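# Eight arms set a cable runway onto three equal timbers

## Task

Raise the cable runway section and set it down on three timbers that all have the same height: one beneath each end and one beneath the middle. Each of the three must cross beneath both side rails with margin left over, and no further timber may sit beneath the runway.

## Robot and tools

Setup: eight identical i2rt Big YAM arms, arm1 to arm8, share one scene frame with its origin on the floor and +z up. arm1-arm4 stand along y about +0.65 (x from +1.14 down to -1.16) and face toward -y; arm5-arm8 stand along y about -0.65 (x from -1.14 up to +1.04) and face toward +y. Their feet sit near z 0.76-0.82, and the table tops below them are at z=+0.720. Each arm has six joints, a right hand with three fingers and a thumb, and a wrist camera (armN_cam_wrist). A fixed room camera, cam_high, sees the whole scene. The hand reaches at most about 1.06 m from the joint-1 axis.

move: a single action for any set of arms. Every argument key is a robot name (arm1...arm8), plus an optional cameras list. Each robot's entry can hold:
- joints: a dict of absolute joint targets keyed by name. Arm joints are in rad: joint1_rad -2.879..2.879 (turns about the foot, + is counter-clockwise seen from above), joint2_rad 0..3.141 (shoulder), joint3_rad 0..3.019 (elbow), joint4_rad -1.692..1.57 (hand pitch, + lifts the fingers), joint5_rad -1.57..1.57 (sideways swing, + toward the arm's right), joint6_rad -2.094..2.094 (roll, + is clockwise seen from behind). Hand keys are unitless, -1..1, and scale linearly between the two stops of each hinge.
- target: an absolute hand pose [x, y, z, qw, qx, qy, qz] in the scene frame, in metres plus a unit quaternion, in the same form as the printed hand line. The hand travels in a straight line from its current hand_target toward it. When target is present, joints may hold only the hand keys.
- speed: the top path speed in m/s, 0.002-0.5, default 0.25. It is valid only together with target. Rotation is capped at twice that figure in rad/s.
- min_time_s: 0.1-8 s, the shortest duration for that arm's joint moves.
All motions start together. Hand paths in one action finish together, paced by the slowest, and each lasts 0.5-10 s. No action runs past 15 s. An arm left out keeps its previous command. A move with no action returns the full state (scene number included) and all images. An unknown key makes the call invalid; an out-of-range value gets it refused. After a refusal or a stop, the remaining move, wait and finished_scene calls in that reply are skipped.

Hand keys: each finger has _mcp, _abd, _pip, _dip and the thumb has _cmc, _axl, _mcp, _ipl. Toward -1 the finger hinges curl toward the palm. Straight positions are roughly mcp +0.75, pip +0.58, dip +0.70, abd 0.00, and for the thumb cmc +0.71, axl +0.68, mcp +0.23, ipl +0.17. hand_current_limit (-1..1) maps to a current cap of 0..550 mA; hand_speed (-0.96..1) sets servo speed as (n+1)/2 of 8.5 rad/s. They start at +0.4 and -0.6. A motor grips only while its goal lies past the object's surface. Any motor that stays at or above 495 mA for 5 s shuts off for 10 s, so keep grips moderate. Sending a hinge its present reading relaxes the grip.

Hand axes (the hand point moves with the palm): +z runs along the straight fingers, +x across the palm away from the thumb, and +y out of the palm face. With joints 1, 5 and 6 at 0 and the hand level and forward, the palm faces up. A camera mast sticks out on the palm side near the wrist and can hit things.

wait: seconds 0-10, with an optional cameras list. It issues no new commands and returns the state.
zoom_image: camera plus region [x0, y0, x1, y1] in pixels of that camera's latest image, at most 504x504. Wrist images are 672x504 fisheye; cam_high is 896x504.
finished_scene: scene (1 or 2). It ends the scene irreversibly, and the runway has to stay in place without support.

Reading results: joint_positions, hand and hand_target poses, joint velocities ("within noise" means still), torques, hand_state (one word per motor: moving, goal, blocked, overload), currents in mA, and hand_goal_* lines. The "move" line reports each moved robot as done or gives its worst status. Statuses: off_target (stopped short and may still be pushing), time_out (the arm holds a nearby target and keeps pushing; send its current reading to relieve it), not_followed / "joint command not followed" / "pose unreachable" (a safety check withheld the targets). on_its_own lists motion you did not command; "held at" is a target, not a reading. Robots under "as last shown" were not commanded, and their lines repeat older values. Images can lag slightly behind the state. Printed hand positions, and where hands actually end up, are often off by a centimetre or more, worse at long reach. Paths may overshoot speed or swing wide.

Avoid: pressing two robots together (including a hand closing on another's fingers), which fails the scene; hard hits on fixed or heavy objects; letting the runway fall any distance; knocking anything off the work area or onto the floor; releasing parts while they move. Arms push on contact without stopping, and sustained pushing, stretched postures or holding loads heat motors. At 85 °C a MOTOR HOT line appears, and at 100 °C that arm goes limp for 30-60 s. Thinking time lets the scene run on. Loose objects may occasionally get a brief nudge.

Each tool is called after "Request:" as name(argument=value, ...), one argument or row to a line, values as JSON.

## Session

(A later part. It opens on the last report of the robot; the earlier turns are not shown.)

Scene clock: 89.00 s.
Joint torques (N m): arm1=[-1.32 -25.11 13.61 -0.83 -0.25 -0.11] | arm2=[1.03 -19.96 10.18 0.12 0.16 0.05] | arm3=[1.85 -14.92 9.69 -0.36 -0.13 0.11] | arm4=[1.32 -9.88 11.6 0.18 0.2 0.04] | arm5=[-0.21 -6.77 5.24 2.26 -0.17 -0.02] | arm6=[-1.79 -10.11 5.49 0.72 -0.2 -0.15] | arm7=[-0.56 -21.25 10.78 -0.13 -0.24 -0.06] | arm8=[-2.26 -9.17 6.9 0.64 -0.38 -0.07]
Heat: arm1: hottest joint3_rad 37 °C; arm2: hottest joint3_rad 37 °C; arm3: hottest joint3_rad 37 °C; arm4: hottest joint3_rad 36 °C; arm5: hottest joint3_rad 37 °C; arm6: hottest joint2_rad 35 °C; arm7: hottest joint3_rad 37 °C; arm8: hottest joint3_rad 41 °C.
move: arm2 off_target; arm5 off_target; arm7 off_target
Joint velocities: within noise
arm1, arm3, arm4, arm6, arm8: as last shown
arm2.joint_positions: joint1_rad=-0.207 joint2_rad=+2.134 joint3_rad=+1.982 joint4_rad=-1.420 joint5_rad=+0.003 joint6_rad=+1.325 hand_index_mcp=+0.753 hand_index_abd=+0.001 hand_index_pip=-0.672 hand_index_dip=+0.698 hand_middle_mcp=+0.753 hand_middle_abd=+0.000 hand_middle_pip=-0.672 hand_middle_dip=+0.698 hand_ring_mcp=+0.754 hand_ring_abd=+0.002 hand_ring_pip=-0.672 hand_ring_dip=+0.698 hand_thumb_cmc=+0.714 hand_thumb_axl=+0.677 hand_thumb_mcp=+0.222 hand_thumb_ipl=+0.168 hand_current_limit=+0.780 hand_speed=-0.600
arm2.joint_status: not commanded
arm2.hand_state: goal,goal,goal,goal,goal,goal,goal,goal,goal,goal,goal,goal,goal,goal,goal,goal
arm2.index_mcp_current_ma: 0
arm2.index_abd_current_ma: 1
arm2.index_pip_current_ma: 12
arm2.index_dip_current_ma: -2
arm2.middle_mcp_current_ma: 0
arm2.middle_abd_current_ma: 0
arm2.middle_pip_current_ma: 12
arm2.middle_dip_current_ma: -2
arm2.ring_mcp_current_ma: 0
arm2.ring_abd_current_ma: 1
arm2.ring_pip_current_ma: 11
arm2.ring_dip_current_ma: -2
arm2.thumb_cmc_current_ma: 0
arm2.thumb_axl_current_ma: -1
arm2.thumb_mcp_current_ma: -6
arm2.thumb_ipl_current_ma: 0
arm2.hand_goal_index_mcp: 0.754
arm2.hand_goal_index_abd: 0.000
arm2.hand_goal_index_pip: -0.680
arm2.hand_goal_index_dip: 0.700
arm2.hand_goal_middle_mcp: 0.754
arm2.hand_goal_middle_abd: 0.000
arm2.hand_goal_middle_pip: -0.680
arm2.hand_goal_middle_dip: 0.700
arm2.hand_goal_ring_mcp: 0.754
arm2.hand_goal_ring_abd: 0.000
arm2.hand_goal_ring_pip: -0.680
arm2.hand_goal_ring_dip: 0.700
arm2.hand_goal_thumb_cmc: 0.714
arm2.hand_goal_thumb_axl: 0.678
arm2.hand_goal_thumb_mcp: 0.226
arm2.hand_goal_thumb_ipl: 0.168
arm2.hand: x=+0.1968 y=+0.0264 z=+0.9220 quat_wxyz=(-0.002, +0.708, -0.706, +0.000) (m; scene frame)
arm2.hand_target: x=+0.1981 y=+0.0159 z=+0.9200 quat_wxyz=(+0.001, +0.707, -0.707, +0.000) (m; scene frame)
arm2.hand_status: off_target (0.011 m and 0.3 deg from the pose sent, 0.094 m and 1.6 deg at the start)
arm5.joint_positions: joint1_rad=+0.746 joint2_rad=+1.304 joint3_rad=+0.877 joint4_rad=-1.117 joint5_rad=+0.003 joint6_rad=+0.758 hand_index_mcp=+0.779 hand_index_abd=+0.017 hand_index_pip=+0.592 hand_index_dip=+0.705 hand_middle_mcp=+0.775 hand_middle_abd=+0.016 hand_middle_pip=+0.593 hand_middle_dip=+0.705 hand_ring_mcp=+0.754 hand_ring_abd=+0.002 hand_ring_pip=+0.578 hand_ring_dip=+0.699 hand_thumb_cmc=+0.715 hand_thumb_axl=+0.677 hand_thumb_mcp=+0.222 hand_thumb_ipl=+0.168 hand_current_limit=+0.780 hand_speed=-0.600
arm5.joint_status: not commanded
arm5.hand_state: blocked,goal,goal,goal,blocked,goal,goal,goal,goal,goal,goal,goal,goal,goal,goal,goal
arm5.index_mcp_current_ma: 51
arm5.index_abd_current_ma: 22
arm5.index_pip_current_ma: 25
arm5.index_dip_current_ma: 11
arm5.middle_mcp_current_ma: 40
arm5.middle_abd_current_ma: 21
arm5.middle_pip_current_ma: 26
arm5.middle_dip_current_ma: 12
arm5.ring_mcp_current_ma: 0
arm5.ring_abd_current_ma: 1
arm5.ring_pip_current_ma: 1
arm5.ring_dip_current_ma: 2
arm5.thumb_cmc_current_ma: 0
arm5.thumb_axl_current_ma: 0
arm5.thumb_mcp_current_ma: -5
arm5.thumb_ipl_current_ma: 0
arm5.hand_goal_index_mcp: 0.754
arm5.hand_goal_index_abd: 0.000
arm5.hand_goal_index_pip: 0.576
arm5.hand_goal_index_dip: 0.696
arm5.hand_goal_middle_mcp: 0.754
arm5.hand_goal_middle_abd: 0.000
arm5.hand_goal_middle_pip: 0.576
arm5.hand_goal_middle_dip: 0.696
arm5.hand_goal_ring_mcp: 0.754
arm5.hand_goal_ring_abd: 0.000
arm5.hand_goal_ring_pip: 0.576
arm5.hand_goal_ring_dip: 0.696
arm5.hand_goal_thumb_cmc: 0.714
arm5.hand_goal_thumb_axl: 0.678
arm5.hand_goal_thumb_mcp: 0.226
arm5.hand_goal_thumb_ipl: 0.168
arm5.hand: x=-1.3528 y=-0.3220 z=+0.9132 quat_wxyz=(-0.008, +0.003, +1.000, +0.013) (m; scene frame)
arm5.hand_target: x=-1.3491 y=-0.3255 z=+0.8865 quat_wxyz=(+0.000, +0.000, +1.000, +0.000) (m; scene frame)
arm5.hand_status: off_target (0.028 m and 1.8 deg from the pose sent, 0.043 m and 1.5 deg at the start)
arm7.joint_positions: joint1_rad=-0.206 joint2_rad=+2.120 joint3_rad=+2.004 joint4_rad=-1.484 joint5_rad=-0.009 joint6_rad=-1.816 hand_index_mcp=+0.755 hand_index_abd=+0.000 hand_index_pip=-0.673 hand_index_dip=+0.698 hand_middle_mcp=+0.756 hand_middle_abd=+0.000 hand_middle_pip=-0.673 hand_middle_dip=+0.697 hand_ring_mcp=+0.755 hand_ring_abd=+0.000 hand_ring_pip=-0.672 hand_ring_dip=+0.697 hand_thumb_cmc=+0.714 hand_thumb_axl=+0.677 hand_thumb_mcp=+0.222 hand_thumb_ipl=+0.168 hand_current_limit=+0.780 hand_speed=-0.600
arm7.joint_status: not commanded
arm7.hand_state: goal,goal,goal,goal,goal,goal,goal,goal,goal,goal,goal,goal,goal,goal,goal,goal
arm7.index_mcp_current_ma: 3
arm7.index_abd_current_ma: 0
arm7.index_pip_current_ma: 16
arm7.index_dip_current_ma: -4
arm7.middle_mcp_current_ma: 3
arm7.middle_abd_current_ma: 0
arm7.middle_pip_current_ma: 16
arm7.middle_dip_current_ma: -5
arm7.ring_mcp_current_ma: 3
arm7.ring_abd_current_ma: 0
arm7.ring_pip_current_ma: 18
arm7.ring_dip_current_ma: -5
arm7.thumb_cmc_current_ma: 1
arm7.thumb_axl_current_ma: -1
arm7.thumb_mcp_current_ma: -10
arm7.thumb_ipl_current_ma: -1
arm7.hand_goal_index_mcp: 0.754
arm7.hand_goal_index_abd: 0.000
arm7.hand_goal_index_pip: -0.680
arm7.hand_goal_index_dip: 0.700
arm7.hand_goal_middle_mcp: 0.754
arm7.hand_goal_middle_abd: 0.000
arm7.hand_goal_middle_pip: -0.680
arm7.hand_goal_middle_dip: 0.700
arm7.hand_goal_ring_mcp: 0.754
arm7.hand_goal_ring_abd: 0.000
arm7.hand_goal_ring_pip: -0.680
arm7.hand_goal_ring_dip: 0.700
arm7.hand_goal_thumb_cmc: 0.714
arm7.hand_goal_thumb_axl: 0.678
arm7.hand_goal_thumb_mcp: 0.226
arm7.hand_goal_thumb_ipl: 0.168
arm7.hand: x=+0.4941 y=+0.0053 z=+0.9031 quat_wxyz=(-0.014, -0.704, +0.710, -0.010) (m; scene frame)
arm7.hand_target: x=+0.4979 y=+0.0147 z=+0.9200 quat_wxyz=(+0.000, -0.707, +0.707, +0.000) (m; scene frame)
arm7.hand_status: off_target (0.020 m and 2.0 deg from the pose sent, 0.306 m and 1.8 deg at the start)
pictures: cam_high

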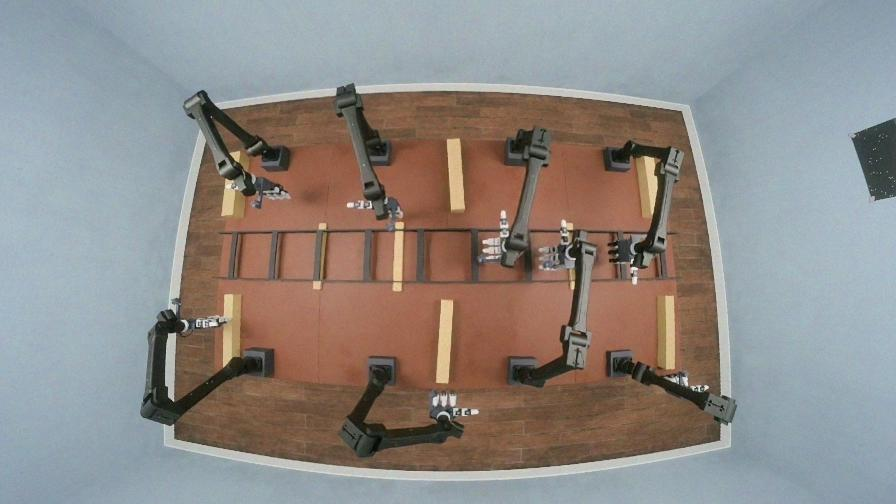

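Request:
move(
  arm1={"target":[1.004,-0.03,0.80,0,0.7071,0.7071,0],"speed":0.12},
  arm2={"target":[0.204,0.0155,0.80,0,0.7071,-0.7071,0],"speed":0.12},
  arm7={"target":[0.506,0.0155,0.81,0,0.7071,-0.7071,0],"speed":0.12},
  arm5={"target":[-1.352,-0.235,0.885,0,0,1,0],"speed":0.09},
  arm6={"target":[-0.006,-0.625,0.775,0,0,1,0],"speed":0.1},
  arm8={"target":[1.406,-0.625,0.775,0,0,1,0],"speed":0.1},
  cameras=["cam_high"],
)

Request:
zoom_image(
  camera="cam_high",
  region=[430, 200, 700, 400],
)

Request:
zoom_image(
  camera="cam_high",
  region=[180, 200, 450, 400],
)

Scene clock: 95.40 s.
Joint torques (N m): arm1=[-1.55 -24.82 9.29 0.18 -0.26 -0.12] | arm2=[1.14 -20.72 6.82 0.8 0.15 0.05] | arm3=[2.2 -14.92 9.66 -0.2 -0.1 0.2] | arm4=[1.32 -9.82 11.6 0.17 0.2 0.04] | arm5=[-1.9 -6.53 10.17 2.43 1.47 -0.19] | arm6=[0.56 -11.05 4.89 0.65 -0.6 0.15] | arm7=[-1.03 -21.01 7.3 0.7 -0.25 -0.06] | arm8=[-0.21 -9 6.39 0.61 -0.59 0.2]
Heat: arm1: hottest joint3_rad 38 °C; arm2: hottest joint3_rad 38 °C; arm3: hottest joint3_rad 36 °C; arm4: hottest joint3_rad 37 °C; arm5: hottest joint3_rad 37 °C; arm6: hottest joint2_rad 35 °C; arm7: hottest joint3_rad 38 °C; arm8: hottest joint3_rad 41 °C.
move: arm1 off_target; arm2 off_target; arm5 off_target; arm6 done; arm7 done; arm8 done
Joint velocities: within noise
arm1.joint_positions: joint1_rad=-0.309 joint2_rad=+2.262 joint3_rad=+1.995 joint4_rad=-1.292 joint5_rad=+0.000 joint6_rad=-1.889 hand_index_mcp=+0.754 hand_index_abd=-0.003 hand_index_pip=-0.672 hand_index_dip=+0.699 hand_middle_mcp=+0.754 hand_middle_abd=+0.001 hand_middle_pip=-0.673 hand_middle_dip=+0.699 hand_ring_mcp=+0.754 hand_ring_abd=+0.000 hand_ring_pip=-0.673 hand_ring_dip=+0.698 hand_thumb_cmc=+0.715 hand_thumb_axl=+0.677 hand_thumb_mcp=+0.223 hand_thumb_ipl=+0.168 hand_current_limit=+0.780 hand_speed=-0.600
arm1.joint_status: not commanded
arm1.hand_state: goal,goal,goal,goal,goal,goal,goal,goal,goal,goal,goal,goal,goal,goal,goal,goal
arm1.index_mcp_current_ma: 0
arm1.index_abd_current_ma: -6
arm1.index_pip_current_ma: 26
arm1.index_dip_current_ma: -3
arm1.middle_mcp_current_ma: 0
arm1.middle_abd_current_ma: 2
arm1.middle_pip_current_ma: 22
arm1.middle_dip_current_ma: -3
arm1.ring_mcp_current_ma: -1
arm1.ring_abd_current_ma: 1
arm1.ring_pip_current_ma: 22
arm1.ring_dip_current_ma: -6
arm1.thumb_cmc_current_ma: 2
arm1.thumb_axl_current_ma: -2
arm1.thumb_mcp_current_ma: -12
arm1.thumb_ipl_current_ma: -1
arm1.hand_goal_index_mcp: 0.754
arm1.hand_goal_index_abd: 0.000
arm1.hand_goal_index_pip: -0.680
arm1.hand_goal_index_dip: 0.700
arm1.hand_goal_middle_mcp: 0.754
arm1.hand_goal_middle_abd: 0.000
arm1.hand_goal_middle_pip: -0.680
arm1.hand_goal_middle_dip: 0.700
arm1.hand_goal_ring_mcp: 0.754
arm1.hand_goal_ring_abd: 0.000
arm1.hand_goal_ring_pip: -0.680
arm1.hand_goal_ring_dip: 0.700
arm1.hand_goal_thumb_cmc: 0.714
arm1.hand_goal_thumb_axl: 0.678
arm1.hand_goal_thumb_mcp: 0.226
arm1.hand_goal_thumb_ipl: 0.168
arm1.hand: x=+1.0096 y=-0.0311 z=+0.8189 quat_wxyz=(+0.003, +0.707, +0.707, -0.007) (m; scene frame)
arm1.hand_target: x=+1.0043 y=-0.0294 z=+0.8001 quat_wxyz=(+0.000, +0.707, +0.707, +0.000) (m; scene frame)
arm1.hand_status: off_target (0.020 m and 0.9 deg from the pose sent, 0.119 m and 0.4 deg at the start)
arm2.joint_positions: joint1_rad=-0.201 joint2_rad=+2.230 joint3_rad=+1.862 joint4_rad=-1.186 joint5_rad=+0.003 joint6_rad=+1.333 hand_index_mcp=+0.753 hand_index_abd=+0.001 hand_index_pip=-0.672 hand_index_dip=+0.698 hand_middle_mcp=+0.753 hand_middle_abd=+0.000 hand_middle_pip=-0.672 hand_middle_dip=+0.698 hand_ring_mcp=+0.754 hand_ring_abd=+0.002 hand_ring_pip=-0.672 hand_ring_dip=+0.698 hand_thumb_cmc=+0.714 hand_thumb_axl=+0.677 hand_thumb_mcp=+0.222 hand_thumb_ipl=+0.168 hand_current_limit=+0.780 hand_speed=-0.600
arm2.joint_status: not commanded
arm2.hand_state: goal,goal,goal,goal,goal,goal,goal,goal,goal,goal,goal,goal,goal,goal,goal,goal
arm2.index_mcp_current_ma: 0
arm2.index_abd_current_ma: 1
arm2.index_pip_current_ma: 12
arm2.index_dip_current_ma: -2
arm2.middle_mcp_current_ma: 0
arm2.middle_abd_current_ma: 0
arm2.middle_pip_current_ma: 12
arm2.middle_dip_current_ma: -2
arm2.ring_mcp_current_ma: 0
arm2.ring_abd_current_ma: 1
arm2.ring_pip_current_ma: 11
arm2.ring_dip_current_ma: -2
arm2.thumb_cmc_current_ma: 0
arm2.thumb_axl_current_ma: -1
arm2.thumb_mcp_current_ma: -6
arm2.thumb_ipl_current_ma: 0
arm2.hand_goal_index_mcp: 0.754
arm2.hand_goal_index_abd: 0.000
arm2.hand_goal_index_pip: -0.680
arm2.hand_goal_index_dip: 0.700
arm2.hand_goal_middle_mcp: 0.754
arm2.hand_goal_middle_abd: 0.000
arm2.hand_goal_middle_pip: -0.680
arm2.hand_goal_middle_dip: 0.700
arm2.hand_goal_ring_mcp: 0.754
arm2.hand_goal_ring_abd: 0.000
arm2.hand_goal_ring_pip: -0.680
arm2.hand_goal_ring_dip: 0.700
arm2.hand_goal_thumb_cmc: 0.714
arm2.hand_goal_thumb_axl: 0.678
arm2.hand_goal_thumb_mcp: 0.226
arm2.hand_goal_thumb_ipl: 0.168
arm2.hand: x=+0.1995 y=+0.0168 z=+0.8159 quat_wxyz=(+0.005, +0.708, -0.706, +0.004) (m; scene frame)
arm2.hand_target: x=+0.2040 y=+0.0160 z=+0.8001 quat_wxyz=(+0.000, +0.707, -0.707, +0.000) (m; scene frame)
arm2.hand_status: off_target (0.017 m and 0.8 deg from the pose sent, 0.123 m and 0.4 deg at the start)
arm3, arm4: as last shown
arm5.joint_positions: joint1_rad=+0.619 joint2_rad=+1.456 joint3_rad=+1.003 joint4_rad=-1.127 joint5_rad=-0.035 joint6_rad=+0.634 hand_index_mcp=+0.974 hand_index_abd=+0.008 hand_index_pip=+0.658 hand_index_dip=+0.748 hand_middle_mcp=+0.934 hand_middle_abd=+0.016 hand_middle_pip=+0.685 hand_middle_dip=+0.764 hand_ring_mcp=+0.754 hand_ring_abd=+0.002 hand_ring_pip=+0.578 hand_ring_dip=+0.699 hand_thumb_cmc=+0.715 hand_thumb_axl=+0.677 hand_thumb_mcp=+0.222 hand_thumb_ipl=+0.168 hand_current_limit=+0.780 hand_speed=-0.600
arm5.joint_status: not commanded
arm5.hand_state: blocked,goal,blocked,blocked,blocked,goal,blocked,blocked,goal,goal,goal,goal,goal,goal,goal,goal
arm5.index_mcp_current_ma: 490
arm5.index_abd_current_ma: 8
arm5.index_pip_current_ma: 239
arm5.index_dip_current_ma: 127
arm5.middle_mcp_current_ma: 490
arm5.middle_abd_current_ma: 22
arm5.middle_pip_current_ma: 353
arm5.middle_dip_current_ma: 184
arm5.ring_mcp_current_ma: 0
arm5.ring_abd_current_ma: 1
arm5.ring_pip_current_ma: 1
arm5.ring_dip_current_ma: 2
arm5.thumb_cmc_current_ma: 0
arm5.thumb_axl_current_ma: 0
arm5.thumb_mcp_current_ma: -5
arm5.thumb_ipl_current_ma: 0
arm5.hand_goal_index_mcp: 0.754
arm5.hand_goal_index_abd: 0.000
arm5.hand_goal_index_pip: 0.576
arm5.hand_goal_index_dip: 0.696
arm5.hand_goal_middle_mcp: 0.754
arm5.hand_goal_middle_abd: 0.000
arm5.hand_goal_middle_pip: 0.576
arm5.hand_goal_middle_dip: 0.696
arm5.hand_goal_ring_mcp: 0.754
arm5.hand_goal_ring_abd: 0.000
arm5.hand_goal_ring_pip: 0.576
arm5.hand_goal_ring_dip: 0.696
arm5.hand_goal_thumb_cmc: 0.714
arm5.hand_goal_thumb_axl: 0.678
arm5.hand_goal_thumb_mcp: 0.226
arm5.hand_goal_thumb_ipl: 0.168
arm5.hand: x=-1.3509 y=-0.2615 z=+0.9009 quat_wxyz=(-0.011, +0.004, +1.000, -0.012) (m; scene frame)
arm5.hand_target: x=-1.3509 y=-0.2375 z=+0.8859 quat_wxyz=(+0.000, +0.000, +1.000, +0.000) (m; scene frame)
arm5.hand_status: off_target (0.031 m and 1.9 deg from the pose sent, 0.091 m and 1.8 deg at the start)
arm6.joint_positions: joint1_rad=-1.758 joint2_rad=+1.547 joint3_rad=+0.786 joint4_rad=-0.820 joint5_rad=+0.009 joint6_rad=-1.752 hand_index_mcp=-0.376 hand_index_abd=+0.003 hand_index_pip=-0.621 hand_index_dip=-0.507 hand_middle_mcp=-0.371 hand_middle_abd=+0.002 hand_middle_pip=-0.626 hand_middle_dip=-0.509 hand_ring_mcp=-0.378 hand_ring_abd=+0.003 hand_ring_pip=-0.620 hand_ring_dip=-0.507 hand_thumb_cmc=+0.715 hand_thumb_axl=+0.677 hand_thumb_mcp=+0.223 hand_thumb_ipl=+0.168 hand_current_limit=+0.400 hand_speed=-0.600
arm6.joint_status: not commanded
arm6.hand_state: blocked,goal,blocked,blocked,blocked,goal,blocked,blocked,blocked,goal,blocked,blocked,goal,goal,goal,goal
arm6.index_mcp_current_ma: 146
arm6.index_abd_current_ma: 4
arm6.index_pip_current_ma: 80
arm6.index_dip_current_ma: 63
arm6.middle_mcp_current_ma: 167
arm6.middle_abd_current_ma: 3
arm6.middle_pip_current_ma: 66
arm6.middle_dip_current_ma: 54
arm6.ring_mcp_current_ma: 139
arm6.ring_abd_current_ma: 3
arm6.ring_pip_current_ma: 86
arm6.ring_dip_current_ma: 61
arm6.thumb_cmc_current_ma: 1
arm6.thumb_axl_current_ma: -1
arm6.thumb_mcp_current_ma: -7
arm6.thumb_ipl_current_ma: 0
arm6.hand_goal_index_mcp: -0.420
arm6.hand_goal_index_abd: 0.000
arm6.hand_goal_index_pip: -0.650
arm6.hand_goal_index_dip: -0.530
arm6.hand_goal_middle_mcp: -0.420
arm6.hand_goal_middle_abd: 0.000
arm6.hand_goal_middle_pip: -0.650
arm6.hand_goal_middle_dip: -0.530
arm6.hand_goal_ring_mcp: -0.420
arm6.hand_goal_ring_abd: 0.000
arm6.hand_goal_ring_pip: -0.650
arm6.hand_goal_ring_dip: -0.530
arm6.hand_goal_thumb_cmc: 0.714
arm6.hand_goal_thumb_axl: 0.678
arm6.hand_goal_thumb_mcp: 0.226
arm6.hand_goal_thumb_ipl: 0.168
arm6.hand: x=-0.0052 y=-0.6327 z=+0.7728 quat_wxyz=(-0.005, +0.000, +1.000, -0.003) (m; scene frame)
arm6.hand_target: x=-0.0062 y=-0.6252 z=+0.7749 quat_wxyz=(+0.000, +0.000, +1.000, +0.000) (m; scene frame)
arm6.hand_status: done (0.008 m and 0.7 deg from the pose sent, 0.111 m and 0.6 deg at the start)
arm7.joint_positions: joint1_rad=-0.210 joint2_rad=+2.188 joint3_rad=+1.882 joint4_rad=-1.266 joint5_rad=-0.009 joint6_rad=-1.826 hand_index_mcp=+0.755 hand_index_abd=+0.000 hand_index_pip=-0.673 hand_index_dip=+0.698 hand_middle_mcp=+0.756 hand_middle_abd=+0.000 hand_middle_pip=-0.673 hand_middle_dip=+0.697 hand_ring_mcp=+0.755 hand_ring_abd=+0.000 hand_ring_pip=-0.672 hand_ring_dip=+0.697 hand_thumb_cmc=+0.714 hand_thumb_axl=+0.677 hand_thumb_mcp=+0.222 hand_thumb_ipl=+0.168 hand_current_limit=+0.780 hand_speed=-0.600
arm7.joint_status: not commanded
arm7.hand_state: goal,goal,goal,goal,goal,goal,goal,goal,goal,goal,goal,goal,goal,goal,goal,goal
arm7.index_mcp_current_ma: 3
arm7.index_abd_current_ma: 0
arm7.index_pip_current_ma: 16
arm7.index_dip_current_ma: -4
arm7.middle_mcp_current_ma: 3
arm7.middle_abd_current_ma: 0
arm7.middle_pip_current_ma: 16
arm7.middle_dip_current_ma: -5
arm7.ring_mcp_current_ma: 3
arm7.ring_abd_current_ma: 0
arm7.ring_pip_current_ma: 18
arm7.ring_dip_current_ma: -5
arm7.thumb_cmc_current_ma: 1
arm7.thumb_axl_current_ma: -1
arm7.thumb_mcp_current_ma: -10
arm7.thumb_ipl_current_ma: -1
arm7.hand_goal_index_mcp: 0.754
arm7.hand_goal_index_abd: 0.000
arm7.hand_goal_index_pip: -0.680
arm7.hand_goal_index_dip: 0.700
arm7.hand_goal_middle_mcp: 0.754
arm7.hand_goal_middle_abd: 0.000
arm7.hand_goal_middle_pip: -0.680
arm7.hand_goal_middle_dip: 0.700
arm7.hand_goal_ring_mcp: 0.754
arm7.hand_goal_ring_abd: 0.000
arm7.hand_goal_ring_pip: -0.680
arm7.hand_goal_ring_dip: 0.700
arm7.hand_goal_thumb_cmc: 0.714
arm7.hand_goal_thumb_axl: 0.678
arm7.hand_goal_thumb_mcp: 0.226
arm7.hand_goal_thumb_ipl: 0.168
arm7.hand: x=+0.5000 y=+0.0139 z=+0.8143 quat_wxyz=(-0.002, -0.706, +0.708, -0.003) (m; scene frame)
arm7.hand_target: x=+0.5061 y=+0.0154 z=+0.8100 quat_wxyz=(+0.000, -0.707, +0.707, +0.000) (m; scene frame)
arm7.hand_status: done (0.008 m and 0.4 deg from the pose sent, 0.094 m and 2.0 deg at the start)
arm8.joint_positions: joint1_rad=-1.748 joint2_rad=+1.509 joint3_rad=+0.782 joint4_rad=-0.854 joint5_rad=+0.001 joint6_rad=-1.760 hand_index_mcp=-0.375 hand_index_abd=+0.002 hand_index_pip=-0.622 hand_index_dip=-0.507 hand_middle_mcp=-0.376 hand_middle_abd=+0.001 hand_middle_pip=-0.621 hand_middle_dip=-0.508 hand_ring_mcp=-0.376 hand_ring_abd=-0.001 hand_ring_pip=-0.620 hand_ring_dip=-0.510 hand_thumb_cmc=+0.714 hand_thumb_axl=+0.677 hand_thumb_mcp=+0.222 hand_thumb_ipl=+0.168 hand_current_limit=+0.400 hand_speed=-0.600
arm8.joint_status: not commanded
arm8.hand_state: blocked,goal,blocked,blocked,blocked,goal,blocked,blocked,blocked,goal,blocked,blocked,goal,goal,goal,goal
arm8.index_mcp_current_ma: 155
arm8.index_abd_current_ma: 3
arm8.index_pip_current_ma: 80
arm8.index_dip_current_ma: 64
arm8.middle_mcp_current_ma: 153
arm8.middle_abd_current_ma: 2
arm8.middle_pip_current_ma: 84
arm8.middle_dip_current_ma: 61
arm8.ring_mcp_current_ma: 151
arm8.ring_abd_current_ma: -2
arm8.ring_pip_current_ma: 87
arm8.ring_dip_current_ma: 55
arm8.thumb_cmc_current_ma: 0
arm8.thumb_axl_current_ma: -1
arm8.thumb_mcp_current_ma: -10
arm8.thumb_ipl_current_ma: 0
arm8.hand_goal_index_mcp: -0.420
arm8.hand_goal_index_abd: 0.000
arm8.hand_goal_index_pip: -0.650
arm8.hand_goal_index_dip: -0.530
arm8.hand_goal_middle_mcp: -0.420
arm8.hand_goal_middle_abd: 0.000
arm8.hand_goal_middle_pip: -0.650
arm8.hand_goal_middle_dip: -0.530
arm8.hand_goal_ring_mcp: -0.420
arm8.hand_goal_ring_abd: 0.000
arm8.hand_goal_ring_pip: -0.650
arm8.hand_goal_ring_dip: -0.530
arm8.hand_goal_thumb_cmc: 0.714
arm8.hand_goal_thumb_axl: 0.678
arm8.hand_goal_thumb_mcp: 0.226
arm8.hand_goal_thumb_ipl: 0.168
arm8.hand: x=+1.4055 y=-0.6309 z=+0.7717 quat_wxyz=(-0.008, -0.002, +1.000, -0.002) (m; scene frame)
arm8.hand_target: x=+1.4059 y=-0.6250 z=+0.7750 quat_wxyz=(+0.000, +0.000, +1.000, +0.000) (m; scene frame)
arm8.hand_status: done (0.007 m and 0.9 deg from the pose sent, 0.111 m and 0.7 deg at the start)
pictures: cam_high

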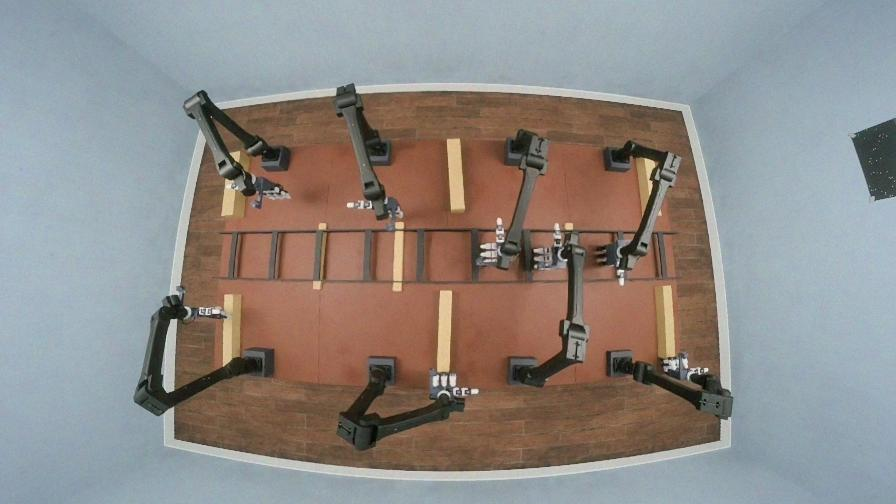

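Scaled by 1.867 from the camera's 896x504 image, which has a finer 1280x720 frame.

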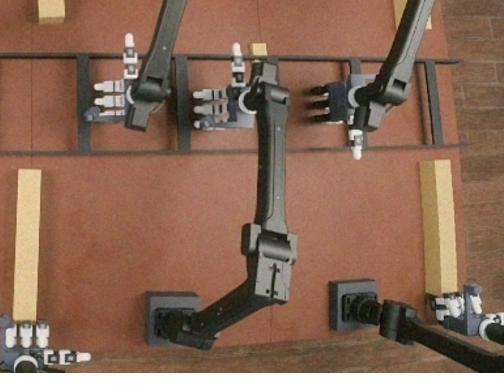

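Scaled by 1.867 from the camera's 896x504 image, which has a finer 1280x720 frame.

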